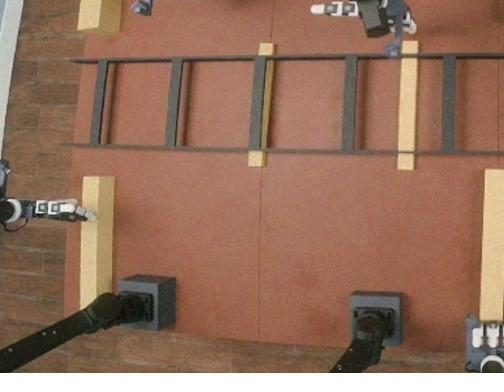

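Request:
move(
  arm1={"target":[1.000,-0.03,0.777,0,0.7071,0.7071,0],"speed":0.06},
  arm2={"target":[0.207,0.0155,0.781,0,0.7071,-0.7071,0],"speed":0.06},
  arm7={"target":[0.510,0.0155,0.786,0,0.7071,-0.7071,0],"speed":0.06},
  arm5={"target":[-1.351,-0.30,0.95,0,0,1,0],"speed":0.2},
  cameras=[],
)

Request:
move(
  arm5={"joints":{"joint1_rad":1.9,"joint2_rad":0.6,"joint3_rad":0.6,"joint4_rad":-1.57,"joint5_rad":0,"joint6_rad":0.335,"hand_index_mcp":-0.42,"hand_index_pip":-0.65,"hand_index_dip":-0.53,"hand_middle_mcp":-0.42,"hand_middle_pip":-0.65,"hand_middle_dip":-0.53,"hand_ring_mcp":-0.42,"hand_ring_pip":-0.65,"hand_ring_dip":-0.53,"hand_thumb_cmc":-0.57,"hand_current_limit":0.4},"min_time_s":2.5},
  cameras=["cam_high","arm7_cam_wrist","arm1_cam_wrist"],
)

Request:
zoom_image(
  camera="cam_high",
  region=[430, 200, 700, 400],
)

Scene clock: 106.70 s.
Joint torques (N m): arm1=[-1.44 -24.7 8.98 0.17 -0.26 -0.11] | arm2=[1.03 -20.31 6.58 0.83 0.15 0.05] | arm3=[1.32 -15.44 9.73 0.06 -0.1 0.19] | arm4=[1.26 -9.88 11.62 0.18 0.2 0.04] | arm5=[0.32 -9.88 8.75 -0.1 0.2 0.18] | arm6=[0.5 -10.99 4.88 0.65 -0.59 0.11] | arm7=[-0.97 -20.72 7.08 0.72 -0.23 -0.06] | arm8=[-0.15 -8.94 6.38 0.58 -0.59 0.2]
Heat: arm1: hottest joint3_rad 37 °C; arm2: hottest joint3_rad 37 °C; arm3: hottest joint3_rad 36 °C; arm4: hottest joint3_rad 38 °C; arm5: hottest joint3_rad 38 °C; arm6: hottest joint2_rad 35 °C; arm7: hottest joint3_rad 38 °C; arm8: hottest joint3_rad 40 °C.
move: arm1 off_target; arm2 off_target; arm5 done; arm7 done
Joint velocities: within noise
arm1.joint_positions: joint1_rad=-0.316 joint2_rad=+2.282 joint3_rad=+1.982 joint4_rad=-1.250 joint5_rad=+0.000 joint6_rad=-1.895 hand_index_mcp=+0.754 hand_index_abd=-0.003 hand_index_pip=-0.672 hand_index_dip=+0.699 hand_middle_mcp=+0.754 hand_middle_abd=+0.001 hand_middle_pip=-0.673 hand_middle_dip=+0.699 hand_ring_mcp=+0.754 hand_ring_abd=+0.000 hand_ring_pip=-0.673 hand_ring_dip=+0.698 hand_thumb_cmc=+0.715 hand_thumb_axl=+0.677 hand_thumb_mcp=+0.223 hand_thumb_ipl=+0.168 hand_current_limit=+0.780 hand_speed=-0.600
arm1.joint_status: not commanded
arm1.hand_state: goal,goal,goal,goal,goal,goal,goal,goal,goal,goal,goal,goal,goal,goal,goal,goal
arm1.index_mcp_current_ma: 0
arm1.index_abd_current_ma: -6
arm1.index_pip_current_ma: 26
arm1.index_dip_current_ma: -3
arm1.middle_mcp_current_ma: 0
arm1.middle_abd_current_ma: 2
arm1.middle_pip_current_ma: 22
arm1.middle_dip_current_ma: -3
arm1.ring_mcp_current_ma: -1
arm1.ring_abd_current_ma: 1
arm1.ring_pip_current_ma: 22
arm1.ring_dip_current_ma: -6
arm1.thumb_cmc_current_ma: 2
arm1.thumb_axl_current_ma: -2
arm1.thumb_mcp_current_ma: -12
arm1.thumb_ipl_current_ma: -1
arm1.hand_goal_index_mcp: 0.754
arm1.hand_goal_index_abd: 0.000
arm1.hand_goal_index_pip: -0.680
arm1.hand_goal_index_dip: 0.700
arm1.hand_goal_middle_mcp: 0.754
arm1.hand_goal_middle_abd: 0.000
arm1.hand_goal_middle_pip: -0.680
arm1.hand_goal_middle_dip: 0.700
arm1.hand_goal_ring_mcp: 0.754
arm1.hand_goal_ring_abd: 0.000
arm1.hand_goal_ring_pip: -0.680
arm1.hand_goal_ring_dip: 0.700
arm1.hand_goal_thumb_cmc: 0.714
arm1.hand_goal_thumb_axl: 0.678
arm1.hand_goal_thumb_mcp: 0.226
arm1.hand_goal_thumb_ipl: 0.168
arm1.hand: x=+1.0039 y=-0.0332 z=+0.8011 quat_wxyz=(+0.005, +0.707, +0.707, -0.011) (m; scene frame)
arm1.hand_target: x=+1.0003 y=-0.0294 z=+0.7774 quat_wxyz=(+0.000, +0.707, +0.707, +0.000) (m; scene frame)
arm1.hand_status: off_target (0.025 m and 1.4 deg from the pose sent, 0.043 m and 0.9 deg at the start)
arm2.joint_positions: joint1_rad=-0.195 joint2_rad=+2.246 joint3_rad=+1.846 joint4_rad=-1.149 joint5_rad=+0.003 joint6_rad=+1.337 hand_index_mcp=+0.753 hand_index_abd=+0.001 hand_index_pip=-0.672 hand_index_dip=+0.698 hand_middle_mcp=+0.753 hand_middle_abd=+0.000 hand_middle_pip=-0.672 hand_middle_dip=+0.698 hand_ring_mcp=+0.753 hand_ring_abd=+0.001 hand_ring_pip=-0.677 hand_ring_dip=+0.698 hand_thumb_cmc=+0.714 hand_thumb_axl=+0.677 hand_thumb_mcp=+0.222 hand_thumb_ipl=+0.168 hand_current_limit=+0.780 hand_speed=-0.600
arm2.joint_status: not commanded
arm2.hand_state: goal,goal,goal,goal,goal,goal,goal,goal,goal,goal,goal,goal,goal,goal,goal,goal
arm2.index_mcp_current_ma: 0
arm2.index_abd_current_ma: 1
arm2.index_pip_current_ma: 12
arm2.index_dip_current_ma: -2
arm2.middle_mcp_current_ma: 0
arm2.middle_abd_current_ma: 0
arm2.middle_pip_current_ma: 11
arm2.middle_dip_current_ma: -2
arm2.ring_mcp_current_ma: -1
arm2.ring_abd_current_ma: 1
arm2.ring_pip_current_ma: 3
arm2.ring_dip_current_ma: -2
arm2.thumb_cmc_current_ma: 0
arm2.thumb_axl_current_ma: -1
arm2.thumb_mcp_current_ma: -6
arm2.thumb_ipl_current_ma: 0
arm2.hand_goal_index_mcp: 0.754
arm2.hand_goal_index_abd: 0.000
arm2.hand_goal_index_pip: -0.680
arm2.hand_goal_index_dip: 0.700
arm2.hand_goal_middle_mcp: 0.754
arm2.hand_goal_middle_abd: 0.000
arm2.hand_goal_middle_pip: -0.680
arm2.hand_goal_middle_dip: 0.700
arm2.hand_goal_ring_mcp: 0.754
arm2.hand_goal_ring_abd: 0.000
arm2.hand_goal_ring_pip: -0.680
arm2.hand_goal_ring_dip: 0.700
arm2.hand_goal_thumb_cmc: 0.714
arm2.hand_goal_thumb_axl: 0.678
arm2.hand_goal_thumb_mcp: 0.226
arm2.hand_goal_thumb_ipl: 0.168
arm2.hand: x=+0.2027 y=+0.0147 z=+0.8007 quat_wxyz=(+0.008, +0.708, -0.706, +0.006) (m; scene frame)
arm2.hand_target: x=+0.2072 y=+0.0160 z=+0.7812 quat_wxyz=(+0.000, +0.707, -0.707, +0.000) (m; scene frame)
arm2.hand_status: off_target (0.020 m and 1.2 deg from the pose sent, 0.036 m and 0.8 deg at the start)
arm3, arm4, arm6, arm8: as last shown
arm5.joint_positions: joint1_rad=+0.694 joint2_rad=+1.314 joint3_rad=+1.003 joint4_rad=-1.243 joint5_rad=-0.005 joint6_rad=+0.690 hand_index_mcp=+0.755 hand_index_abd=-0.003 hand_index_pip=+0.578 hand_index_dip=+0.699 hand_middle_mcp=+0.755 hand_middle_abd=-0.003 hand_middle_pip=+0.579 hand_middle_dip=+0.699 hand_ring_mcp=+0.754 hand_ring_abd=+0.002 hand_ring_pip=+0.578 hand_ring_dip=+0.699 hand_thumb_cmc=+0.714 hand_thumb_axl=+0.677 hand_thumb_mcp=+0.222 hand_thumb_ipl=+0.168 hand_current_limit=+0.780 hand_speed=-0.600
arm5.joint_status: not commanded
arm5.hand_state: goal,goal,goal,goal,goal,goal,goal,goal,goal,goal,goal,goal,goal,goal,goal,goal
arm5.index_mcp_current_ma: 1
arm5.index_abd_current_ma: -2
arm5.index_pip_current_ma: 2
arm5.index_dip_current_ma: 2
arm5.middle_mcp_current_ma: 1
arm5.middle_abd_current_ma: -2
arm5.middle_pip_current_ma: 2
arm5.middle_dip_current_ma: 3
arm5.ring_mcp_current_ma: 0
arm5.ring_abd_current_ma: 1
arm5.ring_pip_current_ma: 1
arm5.ring_dip_current_ma: 2
arm5.thumb_cmc_current_ma: 0
arm5.thumb_axl_current_ma: 0
arm5.thumb_mcp_current_ma: -5
arm5.thumb_ipl_current_ma: 0
arm5.hand_goal_index_mcp: 0.754
arm5.hand_goal_index_abd: 0.000
arm5.hand_goal_index_pip: 0.576
arm5.hand_goal_index_dip: 0.696
arm5.hand_goal_middle_mcp: 0.754
arm5.hand_goal_middle_abd: 0.000
arm5.hand_goal_middle_pip: 0.576
arm5.hand_goal_middle_dip: 0.696
arm5.hand_goal_ring_mcp: 0.754
arm5.hand_goal_ring_abd: 0.000
arm5.hand_goal_ring_pip: 0.576
arm5.hand_goal_ring_dip: 0.696
arm5.hand_goal_thumb_cmc: 0.714
arm5.hand_goal_thumb_axl: 0.678
arm5.hand_goal_thumb_mcp: 0.226
arm5.hand_goal_thumb_ipl: 0.168
arm5.hand: x=-1.3531 y=-0.2975 z=+0.9540 quat_wxyz=(-0.007, -0.005, +1.000, +0.007) (m; scene frame)
arm5.hand_target: x=-1.3510 y=-0.3001 z=+0.9500 quat_wxyz=(+0.000, +0.000, +1.000, +0.000) (m; scene frame)
arm5.hand_status: done (0.005 m and 1.3 deg from the pose sent, 0.062 m and 1.9 deg at the start)
arm6.hand: x=-0.0051 y=-0.6328 z=+0.7728 quat_wxyz=(-0.005, +0.001, +1.000, -0.003) (m; scene frame)
arm6.hand_target: x=-0.0061 y=-0.6252 z=+0.7749 quat_wxyz=(+0.000, +0.000, +1.000, +0.000) (m; scene frame)
arm7.joint_positions: joint1_rad=-0.216 joint2_rad=+2.209 joint3_rad=+1.864 joint4_rad=-1.220 joint5_rad=-0.010 joint6_rad=-1.831 hand_index_mcp=+0.752 hand_index_abd=+0.001 hand_index_pip=-0.682 hand_index_dip=+0.698 hand_middle_mcp=+0.755 hand_middle_abd=+0.000 hand_middle_pip=-0.675 hand_middle_dip=+0.697 hand_ring_mcp=+0.755 hand_ring_abd=+0.000 hand_ring_pip=-0.672 hand_ring_dip=+0.697 hand_thumb_cmc=+0.714 hand_thumb_axl=+0.677 hand_thumb_mcp=+0.222 hand_thumb_ipl=+0.168 hand_current_limit=+0.780 hand_speed=-0.600
arm7.joint_status: not commanded
arm7.hand_state: goal,goal,goal,goal,goal,goal,goal,goal,goal,goal,goal,goal,goal,goal,goal,goal
arm7.index_mcp_current_ma: -4
arm7.index_abd_current_ma: 2
arm7.index_pip_current_ma: -4
arm7.index_dip_current_ma: -4
arm7.middle_mcp_current_ma: 1
arm7.middle_abd_current_ma: 0
arm7.middle_pip_current_ma: 10
arm7.middle_dip_current_ma: -5
arm7.ring_mcp_current_ma: 3
arm7.ring_abd_current_ma: 0
arm7.ring_pip_current_ma: 18
arm7.ring_dip_current_ma: -5
arm7.thumb_cmc_current_ma: 1
arm7.thumb_axl_current_ma: -1
arm7.thumb_mcp_current_ma: -10
arm7.thumb_ipl_current_ma: -1
arm7.hand_goal_index_mcp: 0.754
arm7.hand_goal_index_abd: 0.000
arm7.hand_goal_index_pip: -0.680
arm7.hand_goal_index_dip: 0.700
arm7.hand_goal_middle_mcp: 0.754
arm7.hand_goal_middle_abd: 0.000
arm7.hand_goal_middle_pip: -0.680
arm7.hand_goal_middle_dip: 0.700
arm7.hand_goal_ring_mcp: 0.754
arm7.hand_goal_ring_abd: 0.000
arm7.hand_goal_ring_pip: -0.680
arm7.hand_goal_ring_dip: 0.700
arm7.hand_goal_thumb_cmc: 0.714
arm7.hand_goal_thumb_axl: 0.678
arm7.hand_goal_thumb_mcp: 0.226
arm7.hand_goal_thumb_ipl: 0.168
arm7.hand: x=+0.5048 y=+0.0151 z=+0.7939 quat_wxyz=(+0.001, -0.706, +0.708, -0.001) (m; scene frame)
arm7.hand_target: x=+0.5099 y=+0.0153 z=+0.7859 quat_wxyz=(+0.000, -0.707, +0.707, +0.000) (m; scene frame)
arm7.hand_status: done (0.009 m and 0.2 deg from the pose sent, 0.030 m and 0.4 deg at the start)
pictures: none
No camera images: "cameras" was empty.

Scene clock: 109.70 s.
Joint torques (N m): arm1=[-1.49 -24.76 8.98 0.17 -0.26 -0.11] | arm2=[1.03 -20.31 6.58 0.81 0.15 0.05] | arm3=[2.14 -14.1 9.92 -0.23 -0.06 0.12] | arm4=[1.32 -9.88 11.62 0.18 0.2 0.04] | arm5=[0.56 -0.5 8.8 0.2 0.25 -0.02] | arm6=[0.5 -10.99 4.89 0.65 -0.6 0.1] | arm7=[-1.03 -20.72 7.08 0.73 -0.22 -0.05] | arm8=[-0.21 -9 6.37 0.59 -0.59 0.21]
Heat: arm1: hottest joint3_rad 37 °C; arm2: hottest joint3_rad 37 °C; arm3: hottest joint3_rad 36 °C; arm4: hottest joint3_rad 39 °C; arm5: hottest joint3_rad 38 °C; arm6: hottest joint2_rad 35 °C; arm7: hottest joint3_rad 38 °C; arm8: hottest joint3_rad 40 °C.
move: arm5 off_target
Joint velocities: within noise
arm1, arm2, arm3, arm4, arm6, arm7, arm8: as last shown
arm5.joint_positions: joint1_rad=+1.896 joint2_rad=+0.602 joint3_rad=+0.608 joint4_rad=-1.559 joint5_rad=-0.002 joint6_rad=+0.348 hand_index_mcp=-0.373 hand_index_abd=-0.003 hand_index_pip=-0.624 hand_index_dip=-0.507 hand_middle_mcp=-0.377 hand_middle_abd=-0.003 hand_middle_pip=-0.622 hand_middle_dip=-0.504 hand_ring_mcp=-0.371 hand_ring_abd=+0.002 hand_ring_pip=-0.625 hand_ring_dip=-0.510 hand_thumb_cmc=-0.568 hand_thumb_axl=+0.677 hand_thumb_mcp=+0.222 hand_thumb_ipl=+0.168 hand_current_limit=+0.400 hand_speed=-0.600
arm5.joint_status: hand_index_mcp off_target (ended at -0.373, target -0.420); hand_index_pip off_target (ended at -0.624, target -0.650); hand_index_dip off_target (ended at -0.507, target -0.530); hand_middle_mcp off_target (ended at -0.377, target -0.420); hand_middle_pip off_target (ended at -0.622, target -0.650); hand_middle_dip off_target (ended at -0.504, target -0.530); hand_ring_mcp off_target (ended at -0.371, target -0.420); hand_ring_pip off_target (ended at -0.625, target -0.650); the others done
arm5.hand_state: blocked,goal,blocked,blocked,blocked,goal,blocked,blocked,blocked,goal,blocked,goal,goal,goal,goal,goal
arm5.index_mcp_current_ma: 118
arm5.index_abd_current_ma: -2
arm5.index_pip_current_ma: 47
arm5.index_dip_current_ma: 42
arm5.middle_mcp_current_ma: 106
arm5.middle_abd_current_ma: -2
arm5.middle_pip_current_ma: 55
arm5.middle_dip_current_ma: 48
arm5.ring_mcp_current_ma: 126
arm5.ring_abd_current_ma: 1
arm5.ring_pip_current_ma: 46
arm5.ring_dip_current_ma: 34
arm5.thumb_cmc_current_ma: 2
arm5.thumb_axl_current_ma: 0
arm5.thumb_mcp_current_ma: -5
arm5.thumb_ipl_current_ma: 0
arm5.hand_goal_index_mcp: -0.420
arm5.hand_goal_index_abd: 0.000
arm5.hand_goal_index_pip: -0.650
arm5.hand_goal_index_dip: -0.530
arm5.hand_goal_middle_mcp: -0.420
arm5.hand_goal_middle_abd: 0.000
arm5.hand_goal_middle_pip: -0.650
arm5.hand_goal_middle_dip: -0.530
arm5.hand_goal_ring_mcp: -0.420
arm5.hand_goal_ring_abd: 0.000
arm5.hand_goal_ring_pip: -0.650
arm5.hand_goal_ring_dip: -0.530
arm5.hand_goal_thumb_cmc: -0.570
arm5.hand_goal_thumb_axl: 0.678
arm5.hand_goal_thumb_mcp: 0.226
arm5.hand_goal_thumb_ipl: 0.168
arm5.hand: x=-1.3549 y=-0.6769 z=+0.9589 quat_wxyz=(-0.006, -0.702, +0.713, +0.004) (m; scene frame)
arm5.hand_target: x=-1.3508 y=-0.6769 z=+0.9551 quat_wxyz=(+0.001, -0.707, +0.707, +0.001) (m; scene frame)
arm5.hand_status: not commanded
pictures: arm1_cam_wrist, arm7_cam_wrist, cam_high

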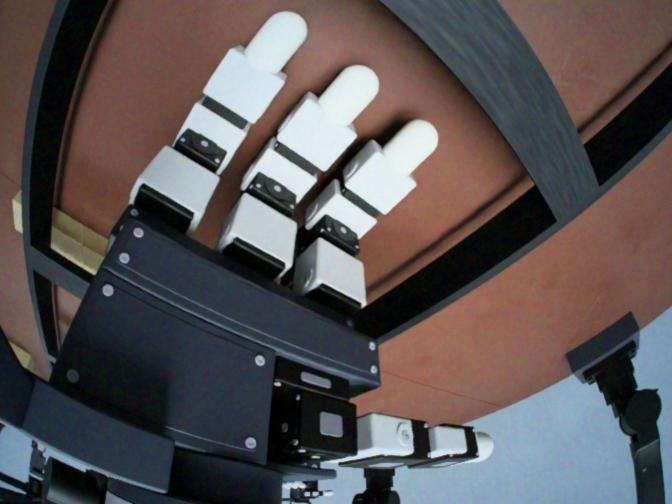

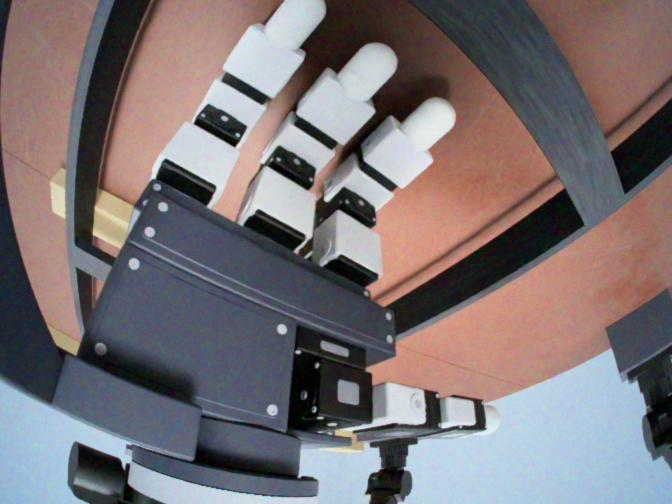

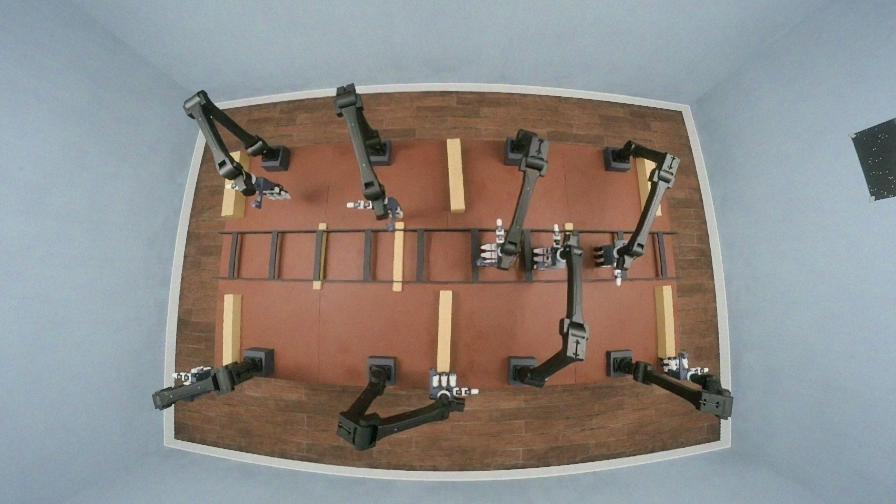

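Scaled by 1.867 from the camera's 896x504 image, which has a finer 1280x720 frame.

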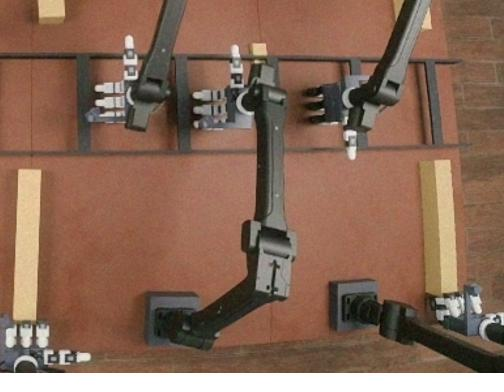

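Request:
move(
  arm1={"target":[1.115,-0.03,0.768,0,0.7071,0.7071,0],"speed":0.06},
  arm2={"target":[0.095,0.0155,0.777,0,0.7071,-0.7071,0],"speed":0.06},
  arm7={"target":[0.397,0.0155,0.783,0,0.7071,-0.7071,0],"speed":0.06},
  arm5={"target":[-1.405,-0.765,0.86,0,0.7071,-0.7071,0],"speed":0.12},
  cameras=["arm7_cam_wrist","arm1_cam_wrist","arm2_cam_wrist"],
)

Scene clock: 113.23 s.
Joint torques (N m): arm1=[0.03 -24.23 7.17 0.38 -0.25 0.09] | arm2=[-0.32 -19.72 9.1 0.28 0.23 -0.23] | arm3=[1.61 -14.33 9.51 0.02 -0.06 0.14] | arm4=[1.26 -9.88 11.6 0.18 0.19 0.04] | arm5=[0.85 -4.6 7.66 1.09 0.2 0.17] | arm6=[0.56 -10.99 4.85 0.64 -0.6 0.11] | arm7=[0.97 -20.78 5.86 0.79 -0.17 0.16] | arm8=[-0.09 -9 6.39 0.62 -0.59 0.2]
Heat: arm1: hottest joint3_rad 37 °C; arm2: hottest joint3_rad 37 °C; arm3: hottest joint3_rad 36 °C; arm4: hottest joint3_rad 39 °C; arm5: hottest joint3_rad 38 °C; arm6: hottest joint2_rad 35 °C; arm7: hottest joint3_rad 38 °C; arm8: hottest joint3_rad 40 °C.
move: arm1 off_target; arm2 off_target; arm5 done; arm7 off_target
Joint velocities: within noise
arm1.joint_positions: joint1_rad=-0.171 joint2_rad=+2.218 joint3_rad=+1.847 joint4_rad=-1.172 joint5_rad=+0.000 joint6_rad=-1.752 hand_index_mcp=+0.752 hand_index_abd=-0.002 hand_index_pip=-0.680 hand_index_dip=+0.699 hand_middle_mcp=+0.749 hand_middle_abd=-0.002 hand_middle_pip=-0.687 hand_middle_dip=+0.699 hand_ring_mcp=+0.745 hand_ring_abd=-0.004 hand_ring_pip=-0.694 hand_ring_dip=+0.698 hand_thumb_cmc=+0.715 hand_thumb_axl=+0.677 hand_thumb_mcp=+0.223 hand_thumb_ipl=+0.168 hand_current_limit=+0.780 hand_speed=-0.600
arm1.joint_status: not commanded
arm1.hand_state: goal,goal,goal,goal,goal,goal,goal,goal,goal,goal,goal,goal,goal,goal,goal,goal
arm1.index_mcp_current_ma: -4
arm1.index_abd_current_ma: -6
arm1.index_pip_current_ma: 0
arm1.index_dip_current_ma: -3
arm1.middle_mcp_current_ma: -14
arm1.middle_abd_current_ma: -5
arm1.middle_pip_current_ma: -23
arm1.middle_dip_current_ma: -3
arm1.ring_mcp_current_ma: -29
arm1.ring_abd_current_ma: -9
arm1.ring_pip_current_ma: -48
arm1.ring_dip_current_ma: -6
arm1.thumb_cmc_current_ma: 2
arm1.thumb_axl_current_ma: -2
arm1.thumb_mcp_current_ma: -12
arm1.thumb_ipl_current_ma: -1
arm1.hand_goal_index_mcp: 0.754
arm1.hand_goal_index_abd: 0.000
arm1.hand_goal_index_pip: -0.680
arm1.hand_goal_index_dip: 0.700
arm1.hand_goal_middle_mcp: 0.754
arm1.hand_goal_middle_abd: 0.000
arm1.hand_goal_middle_pip: -0.680
arm1.hand_goal_middle_dip: 0.700
arm1.hand_goal_ring_mcp: 0.754
arm1.hand_goal_ring_abd: 0.000
arm1.hand_goal_ring_pip: -0.680
arm1.hand_goal_ring_dip: 0.700
arm1.hand_goal_thumb_cmc: 0.714
arm1.hand_goal_thumb_axl: 0.678
arm1.hand_goal_thumb_mcp: 0.226
arm1.hand_goal_thumb_ipl: 0.168
arm1.hand: x=+1.1051 y=-0.0349 z=+0.7941 quat_wxyz=(+0.008, +0.706, +0.708, -0.013) (m; scene frame)
arm1.hand_target: x=+1.1148 y=-0.0291 z=+0.7686 quat_wxyz=(+0.000, +0.707, +0.707, +0.000) (m; scene frame)
arm1.hand_status: off_target (0.028 m and 1.7 deg from the pose sent, 0.116 m and 1.4 deg at the start)
arm2.joint_positions: joint1_rad=-0.334 joint2_rad=+2.320 joint3_rad=+1.983 joint4_rad=-1.203 joint5_rad=+0.000 joint6_rad=+1.208 hand_index_mcp=+0.754 hand_index_abd=+0.001 hand_index_pip=-0.686 hand_index_dip=+0.698 hand_middle_mcp=+0.752 hand_middle_abd=+0.000 hand_middle_pip=-0.682 hand_middle_dip=+0.698 hand_ring_mcp=+0.752 hand_ring_abd=+0.001 hand_ring_pip=-0.681 hand_ring_dip=+0.698 hand_thumb_cmc=+0.713 hand_thumb_axl=+0.677 hand_thumb_mcp=+0.222 hand_thumb_ipl=+0.168 hand_current_limit=+0.780 hand_speed=-0.600
arm2.joint_status: not commanded
arm2.hand_state: goal,goal,goal,goal,goal,goal,goal,goal,goal,goal,goal,goal,goal,goal,goal,goal
arm2.index_mcp_current_ma: 0
arm2.index_abd_current_ma: 1
arm2.index_pip_current_ma: -9
arm2.index_dip_current_ma: -2
arm2.middle_mcp_current_ma: -2
arm2.middle_abd_current_ma: 0
arm2.middle_pip_current_ma: -2
arm2.middle_dip_current_ma: -2
arm2.ring_mcp_current_ma: -2
arm2.ring_abd_current_ma: 0
arm2.ring_pip_current_ma: -1
arm2.ring_dip_current_ma: -2
arm2.thumb_cmc_current_ma: 0
arm2.thumb_axl_current_ma: -1
arm2.thumb_mcp_current_ma: -6
arm2.thumb_ipl_current_ma: 0
arm2.hand_goal_index_mcp: 0.754
arm2.hand_goal_index_abd: 0.000
arm2.hand_goal_index_pip: -0.680
arm2.hand_goal_index_dip: 0.700
arm2.hand_goal_middle_mcp: 0.754
arm2.hand_goal_middle_abd: 0.000
arm2.hand_goal_middle_pip: -0.680
arm2.hand_goal_middle_dip: 0.700
arm2.hand_goal_ring_mcp: 0.754
arm2.hand_goal_ring_abd: 0.000
arm2.hand_goal_ring_pip: -0.680
arm2.hand_goal_ring_dip: 0.700
arm2.hand_goal_thumb_cmc: 0.714
arm2.hand_goal_thumb_axl: 0.678
arm2.hand_goal_thumb_mcp: 0.226
arm2.hand_goal_thumb_ipl: 0.168
arm2.hand: x=+0.1045 y=+0.0164 z=+0.8005 quat_wxyz=(+0.011, +0.705, -0.709, +0.008) (m; scene frame)
arm2.hand_target: x=+0.0956 y=+0.0166 z=+0.7775 quat_wxyz=(+0.001, +0.707, -0.707, +0.000) (m; scene frame)
arm2.hand_status: off_target (0.025 m and 1.6 deg from the pose sent, 0.110 m and 1.2 deg at the start)
arm3.joint_positions: joint1_rad=+0.327 joint2_rad=+1.586 joint3_rad=+1.311 joint4_rad=-1.303 joint5_rad=-0.015 joint6_rad=+0.297 hand_index_mcp=+0.754 hand_index_abd=+0.000 hand_index_pip=+0.577 hand_index_dip=+0.696 hand_middle_mcp=+0.754 hand_middle_abd=+0.000 hand_middle_pip=+0.577 hand_middle_dip=+0.696 hand_ring_mcp=+0.754 hand_ring_abd=+0.000 hand_ring_pip=+0.577 hand_ring_dip=+0.696 hand_thumb_cmc=+0.715 hand_thumb_axl=+0.677 hand_thumb_mcp=+0.224 hand_thumb_ipl=+0.168 hand_current_limit=+0.780 hand_speed=-0.600
arm3.joint_status: not commanded
arm3.hand_state: goal,goal,goal,goal,goal,goal,goal,goal,goal,goal,goal,goal,goal,goal,goal,goal
arm3.index_mcp_current_ma: 0
arm3.index_abd_current_ma: 0
arm3.index_pip_current_ma: 0
arm3.index_dip_current_ma: 0
arm3.middle_mcp_current_ma: 0
arm3.middle_abd_current_ma: 0
arm3.middle_pip_current_ma: 0
arm3.middle_dip_current_ma: 0
arm3.ring_mcp_current_ma: 0
arm3.ring_abd_current_ma: 0
arm3.ring_pip_current_ma: 0
arm3.ring_dip_current_ma: 0
arm3.thumb_cmc_current_ma: 1
arm3.thumb_axl_current_ma: 0
arm3.thumb_mcp_current_ma: -2
arm3.thumb_ipl_current_ma: 0
arm3.hand_goal_index_mcp: 0.754
arm3.hand_goal_index_abd: 0.000
arm3.hand_goal_index_pip: 0.576
arm3.hand_goal_index_dip: 0.696
arm3.hand_goal_middle_mcp: 0.754
arm3.hand_goal_middle_abd: 0.000
arm3.hand_goal_middle_pip: 0.576
arm3.hand_goal_middle_dip: 0.696
arm3.hand_goal_ring_mcp: 0.754
arm3.hand_goal_ring_abd: 0.000
arm3.hand_goal_ring_pip: 0.576
arm3.hand_goal_ring_dip: 0.696
arm3.hand_goal_thumb_cmc: 0.714
arm3.hand_goal_thumb_axl: 0.678
arm3.hand_goal_thumb_mcp: 0.226
arm3.hand_goal_thumb_ipl: 0.168
arm3.hand: x=-0.3136 y=+0.1207 z=+0.9438 quat_wxyz=(-0.004, +1.000, +0.000, -0.002) (m; scene frame)
arm3.hand_target: x=-0.3071 y=+0.1202 z=+0.9499 quat_wxyz=(+0.000, +1.000, +0.000, +0.000) (m; scene frame)
arm3.hand_status: not commanded
arm4, arm6, arm8: as last shown
arm5.joint_positions: joint1_rad=+2.194 joint2_rad=+1.022 joint3_rad=+0.533 joint4_rad=-1.078 joint5_rad=-0.002 joint6_rad=+0.624 hand_index_mcp=-0.373 hand_index_abd=-0.003 hand_index_pip=-0.624 hand_index_dip=-0.507 hand_middle_mcp=-0.377 hand_middle_abd=-0.003 hand_middle_pip=-0.621 hand_middle_dip=-0.504 hand_ring_mcp=-0.371 hand_ring_abd=+0.002 hand_ring_pip=-0.625 hand_ring_dip=-0.510 hand_thumb_cmc=-0.568 hand_thumb_axl=+0.677 hand_thumb_mcp=+0.222 hand_thumb_ipl=+0.168 hand_current_limit=+0.400 hand_speed=-0.600
arm5.joint_status: not commanded
arm5.hand_state: blocked,goal,blocked,blocked,blocked,goal,blocked,blocked,blocked,goal,blocked,goal,goal,goal,goal,goal
arm5.index_mcp_current_ma: 118
arm5.index_abd_current_ma: -2
arm5.index_pip_current_ma: 48
arm5.index_dip_current_ma: 42
arm5.middle_mcp_current_ma: 106
arm5.middle_abd_current_ma: -2
arm5.middle_pip_current_ma: 55
arm5.middle_dip_current_ma: 48
arm5.ring_mcp_current_ma: 126
arm5.ring_abd_current_ma: 1
arm5.ring_pip_current_ma: 46
arm5.ring_dip_current_ma: 34
arm5.thumb_cmc_current_ma: 2
arm5.thumb_axl_current_ma: 0
arm5.thumb_mcp_current_ma: -5
arm5.thumb_ipl_current_ma: 0
arm5.hand_goal_index_mcp: -0.420
arm5.hand_goal_index_abd: 0.000
arm5.hand_goal_index_pip: -0.650
arm5.hand_goal_index_dip: -0.530
arm5.hand_goal_middle_mcp: -0.420
arm5.hand_goal_middle_abd: 0.000
arm5.hand_goal_middle_pip: -0.650
arm5.hand_goal_middle_dip: -0.530
arm5.hand_goal_ring_mcp: -0.420
arm5.hand_goal_ring_abd: 0.000
arm5.hand_goal_ring_pip: -0.650
arm5.hand_goal_ring_dip: -0.530
arm5.hand_goal_thumb_cmc: -0.570
arm5.hand_goal_thumb_axl: 0.678
arm5.hand_goal_thumb_mcp: 0.226
arm5.hand_goal_thumb_ipl: 0.168
arm5.hand: x=-1.4064 y=-0.7644 z=+0.8639 quat_wxyz=(+0.000, -0.709, +0.705, +0.001) (m; scene frame)
arm5.hand_target: x=-1.4050 y=-0.7650 z=+0.8601 quat_wxyz=(+0.000, -0.707, +0.707, +0.000) (m; scene frame)
arm5.hand_status: done (0.004 m and 0.4 deg from the pose sent, 0.142 m and 1.2 deg at the start)
arm7.joint_positions: joint1_rad=-0.068 joint2_rad=+2.163 joint3_rad=+1.778 joint4_rad=-1.172 joint5_rad=-0.010 joint6_rad=-1.686 hand_index_mcp=+0.748 hand_index_abd=+0.001 hand_index_pip=-0.688 hand_index_dip=+0.698 hand_middle_mcp=+0.751 hand_middle_abd=+0.000 hand_middle_pip=-0.687 hand_middle_dip=+0.697 hand_ring_mcp=+0.752 hand_ring_abd=+0.000 hand_ring_pip=-0.686 hand_ring_dip=+0.697 hand_thumb_cmc=+0.714 hand_thumb_axl=+0.677 hand_thumb_mcp=+0.222 hand_thumb_ipl=+0.168 hand_current_limit=+0.780 hand_speed=-0.600
arm7.joint_status: not commanded
arm7.hand_state: goal,goal,goal,goal,goal,goal,goal,goal,goal,goal,goal,goal,goal,goal,goal,goal
arm7.index_mcp_current_ma: -14
arm7.index_abd_current_ma: 2
arm7.index_pip_current_ma: -19
arm7.index_dip_current_ma: -4
arm7.middle_mcp_current_ma: -8
arm7.middle_abd_current_ma: 0
arm7.middle_pip_current_ma: -16
arm7.middle_dip_current_ma: -5
arm7.ring_mcp_current_ma: -4
arm7.ring_abd_current_ma: 0
arm7.ring_pip_current_ma: -12
arm7.ring_dip_current_ma: -5
arm7.thumb_cmc_current_ma: 1
arm7.thumb_axl_current_ma: -1
arm7.thumb_mcp_current_ma: -10
arm7.thumb_ipl_current_ma: -1
arm7.hand_goal_index_mcp: 0.754
arm7.hand_goal_index_abd: 0.000
arm7.hand_goal_index_pip: -0.680
arm7.hand_goal_index_dip: 0.700
arm7.hand_goal_middle_mcp: 0.754
arm7.hand_goal_middle_abd: 0.000
arm7.hand_goal_middle_pip: -0.680
arm7.hand_goal_middle_dip: 0.700
arm7.hand_goal_ring_mcp: 0.754
arm7.hand_goal_ring_abd: 0.000
arm7.hand_goal_ring_pip: -0.680
arm7.hand_goal_ring_dip: 0.700
arm7.hand_goal_thumb_cmc: 0.714
arm7.hand_goal_thumb_axl: 0.678
arm7.hand_goal_thumb_mcp: 0.226
arm7.hand_goal_thumb_ipl: 0.168
arm7.hand: x=+0.4064 y=+0.0175 z=+0.7919 quat_wxyz=(+0.003, -0.707, +0.707, +0.002) (m; scene frame)
arm7.hand_target: x=+0.3971 y=+0.0153 z=+0.7830 quat_wxyz=(+0.000, -0.707, +0.707, +0.000) (m; scene frame)
arm7.hand_status: off_target (0.013 m and 0.4 deg from the pose sent, 0.108 m and 0.2 deg at the start)
pictures: arm1_cam_wrist, arm2_cam_wrist, arm7_cam_wrist

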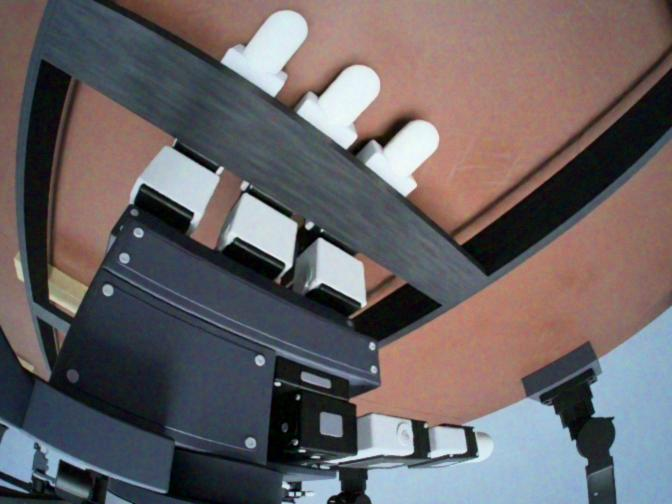

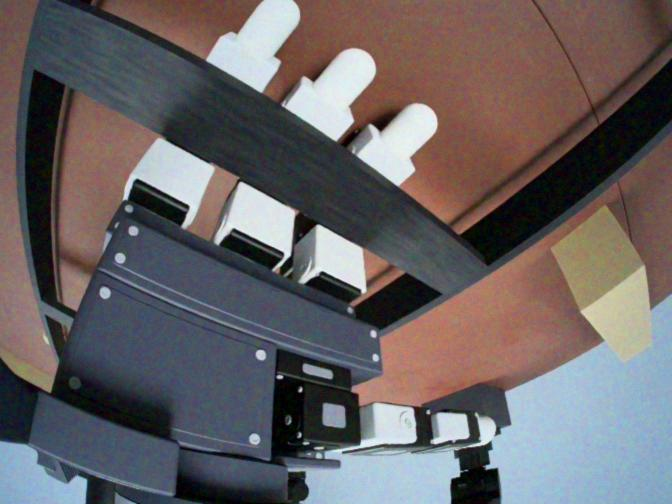

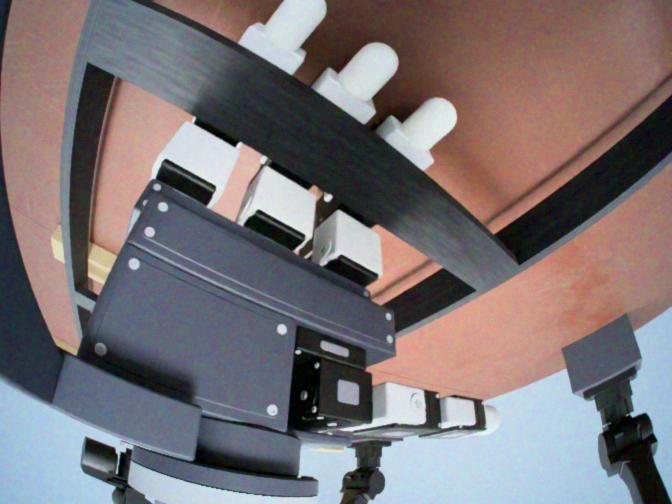

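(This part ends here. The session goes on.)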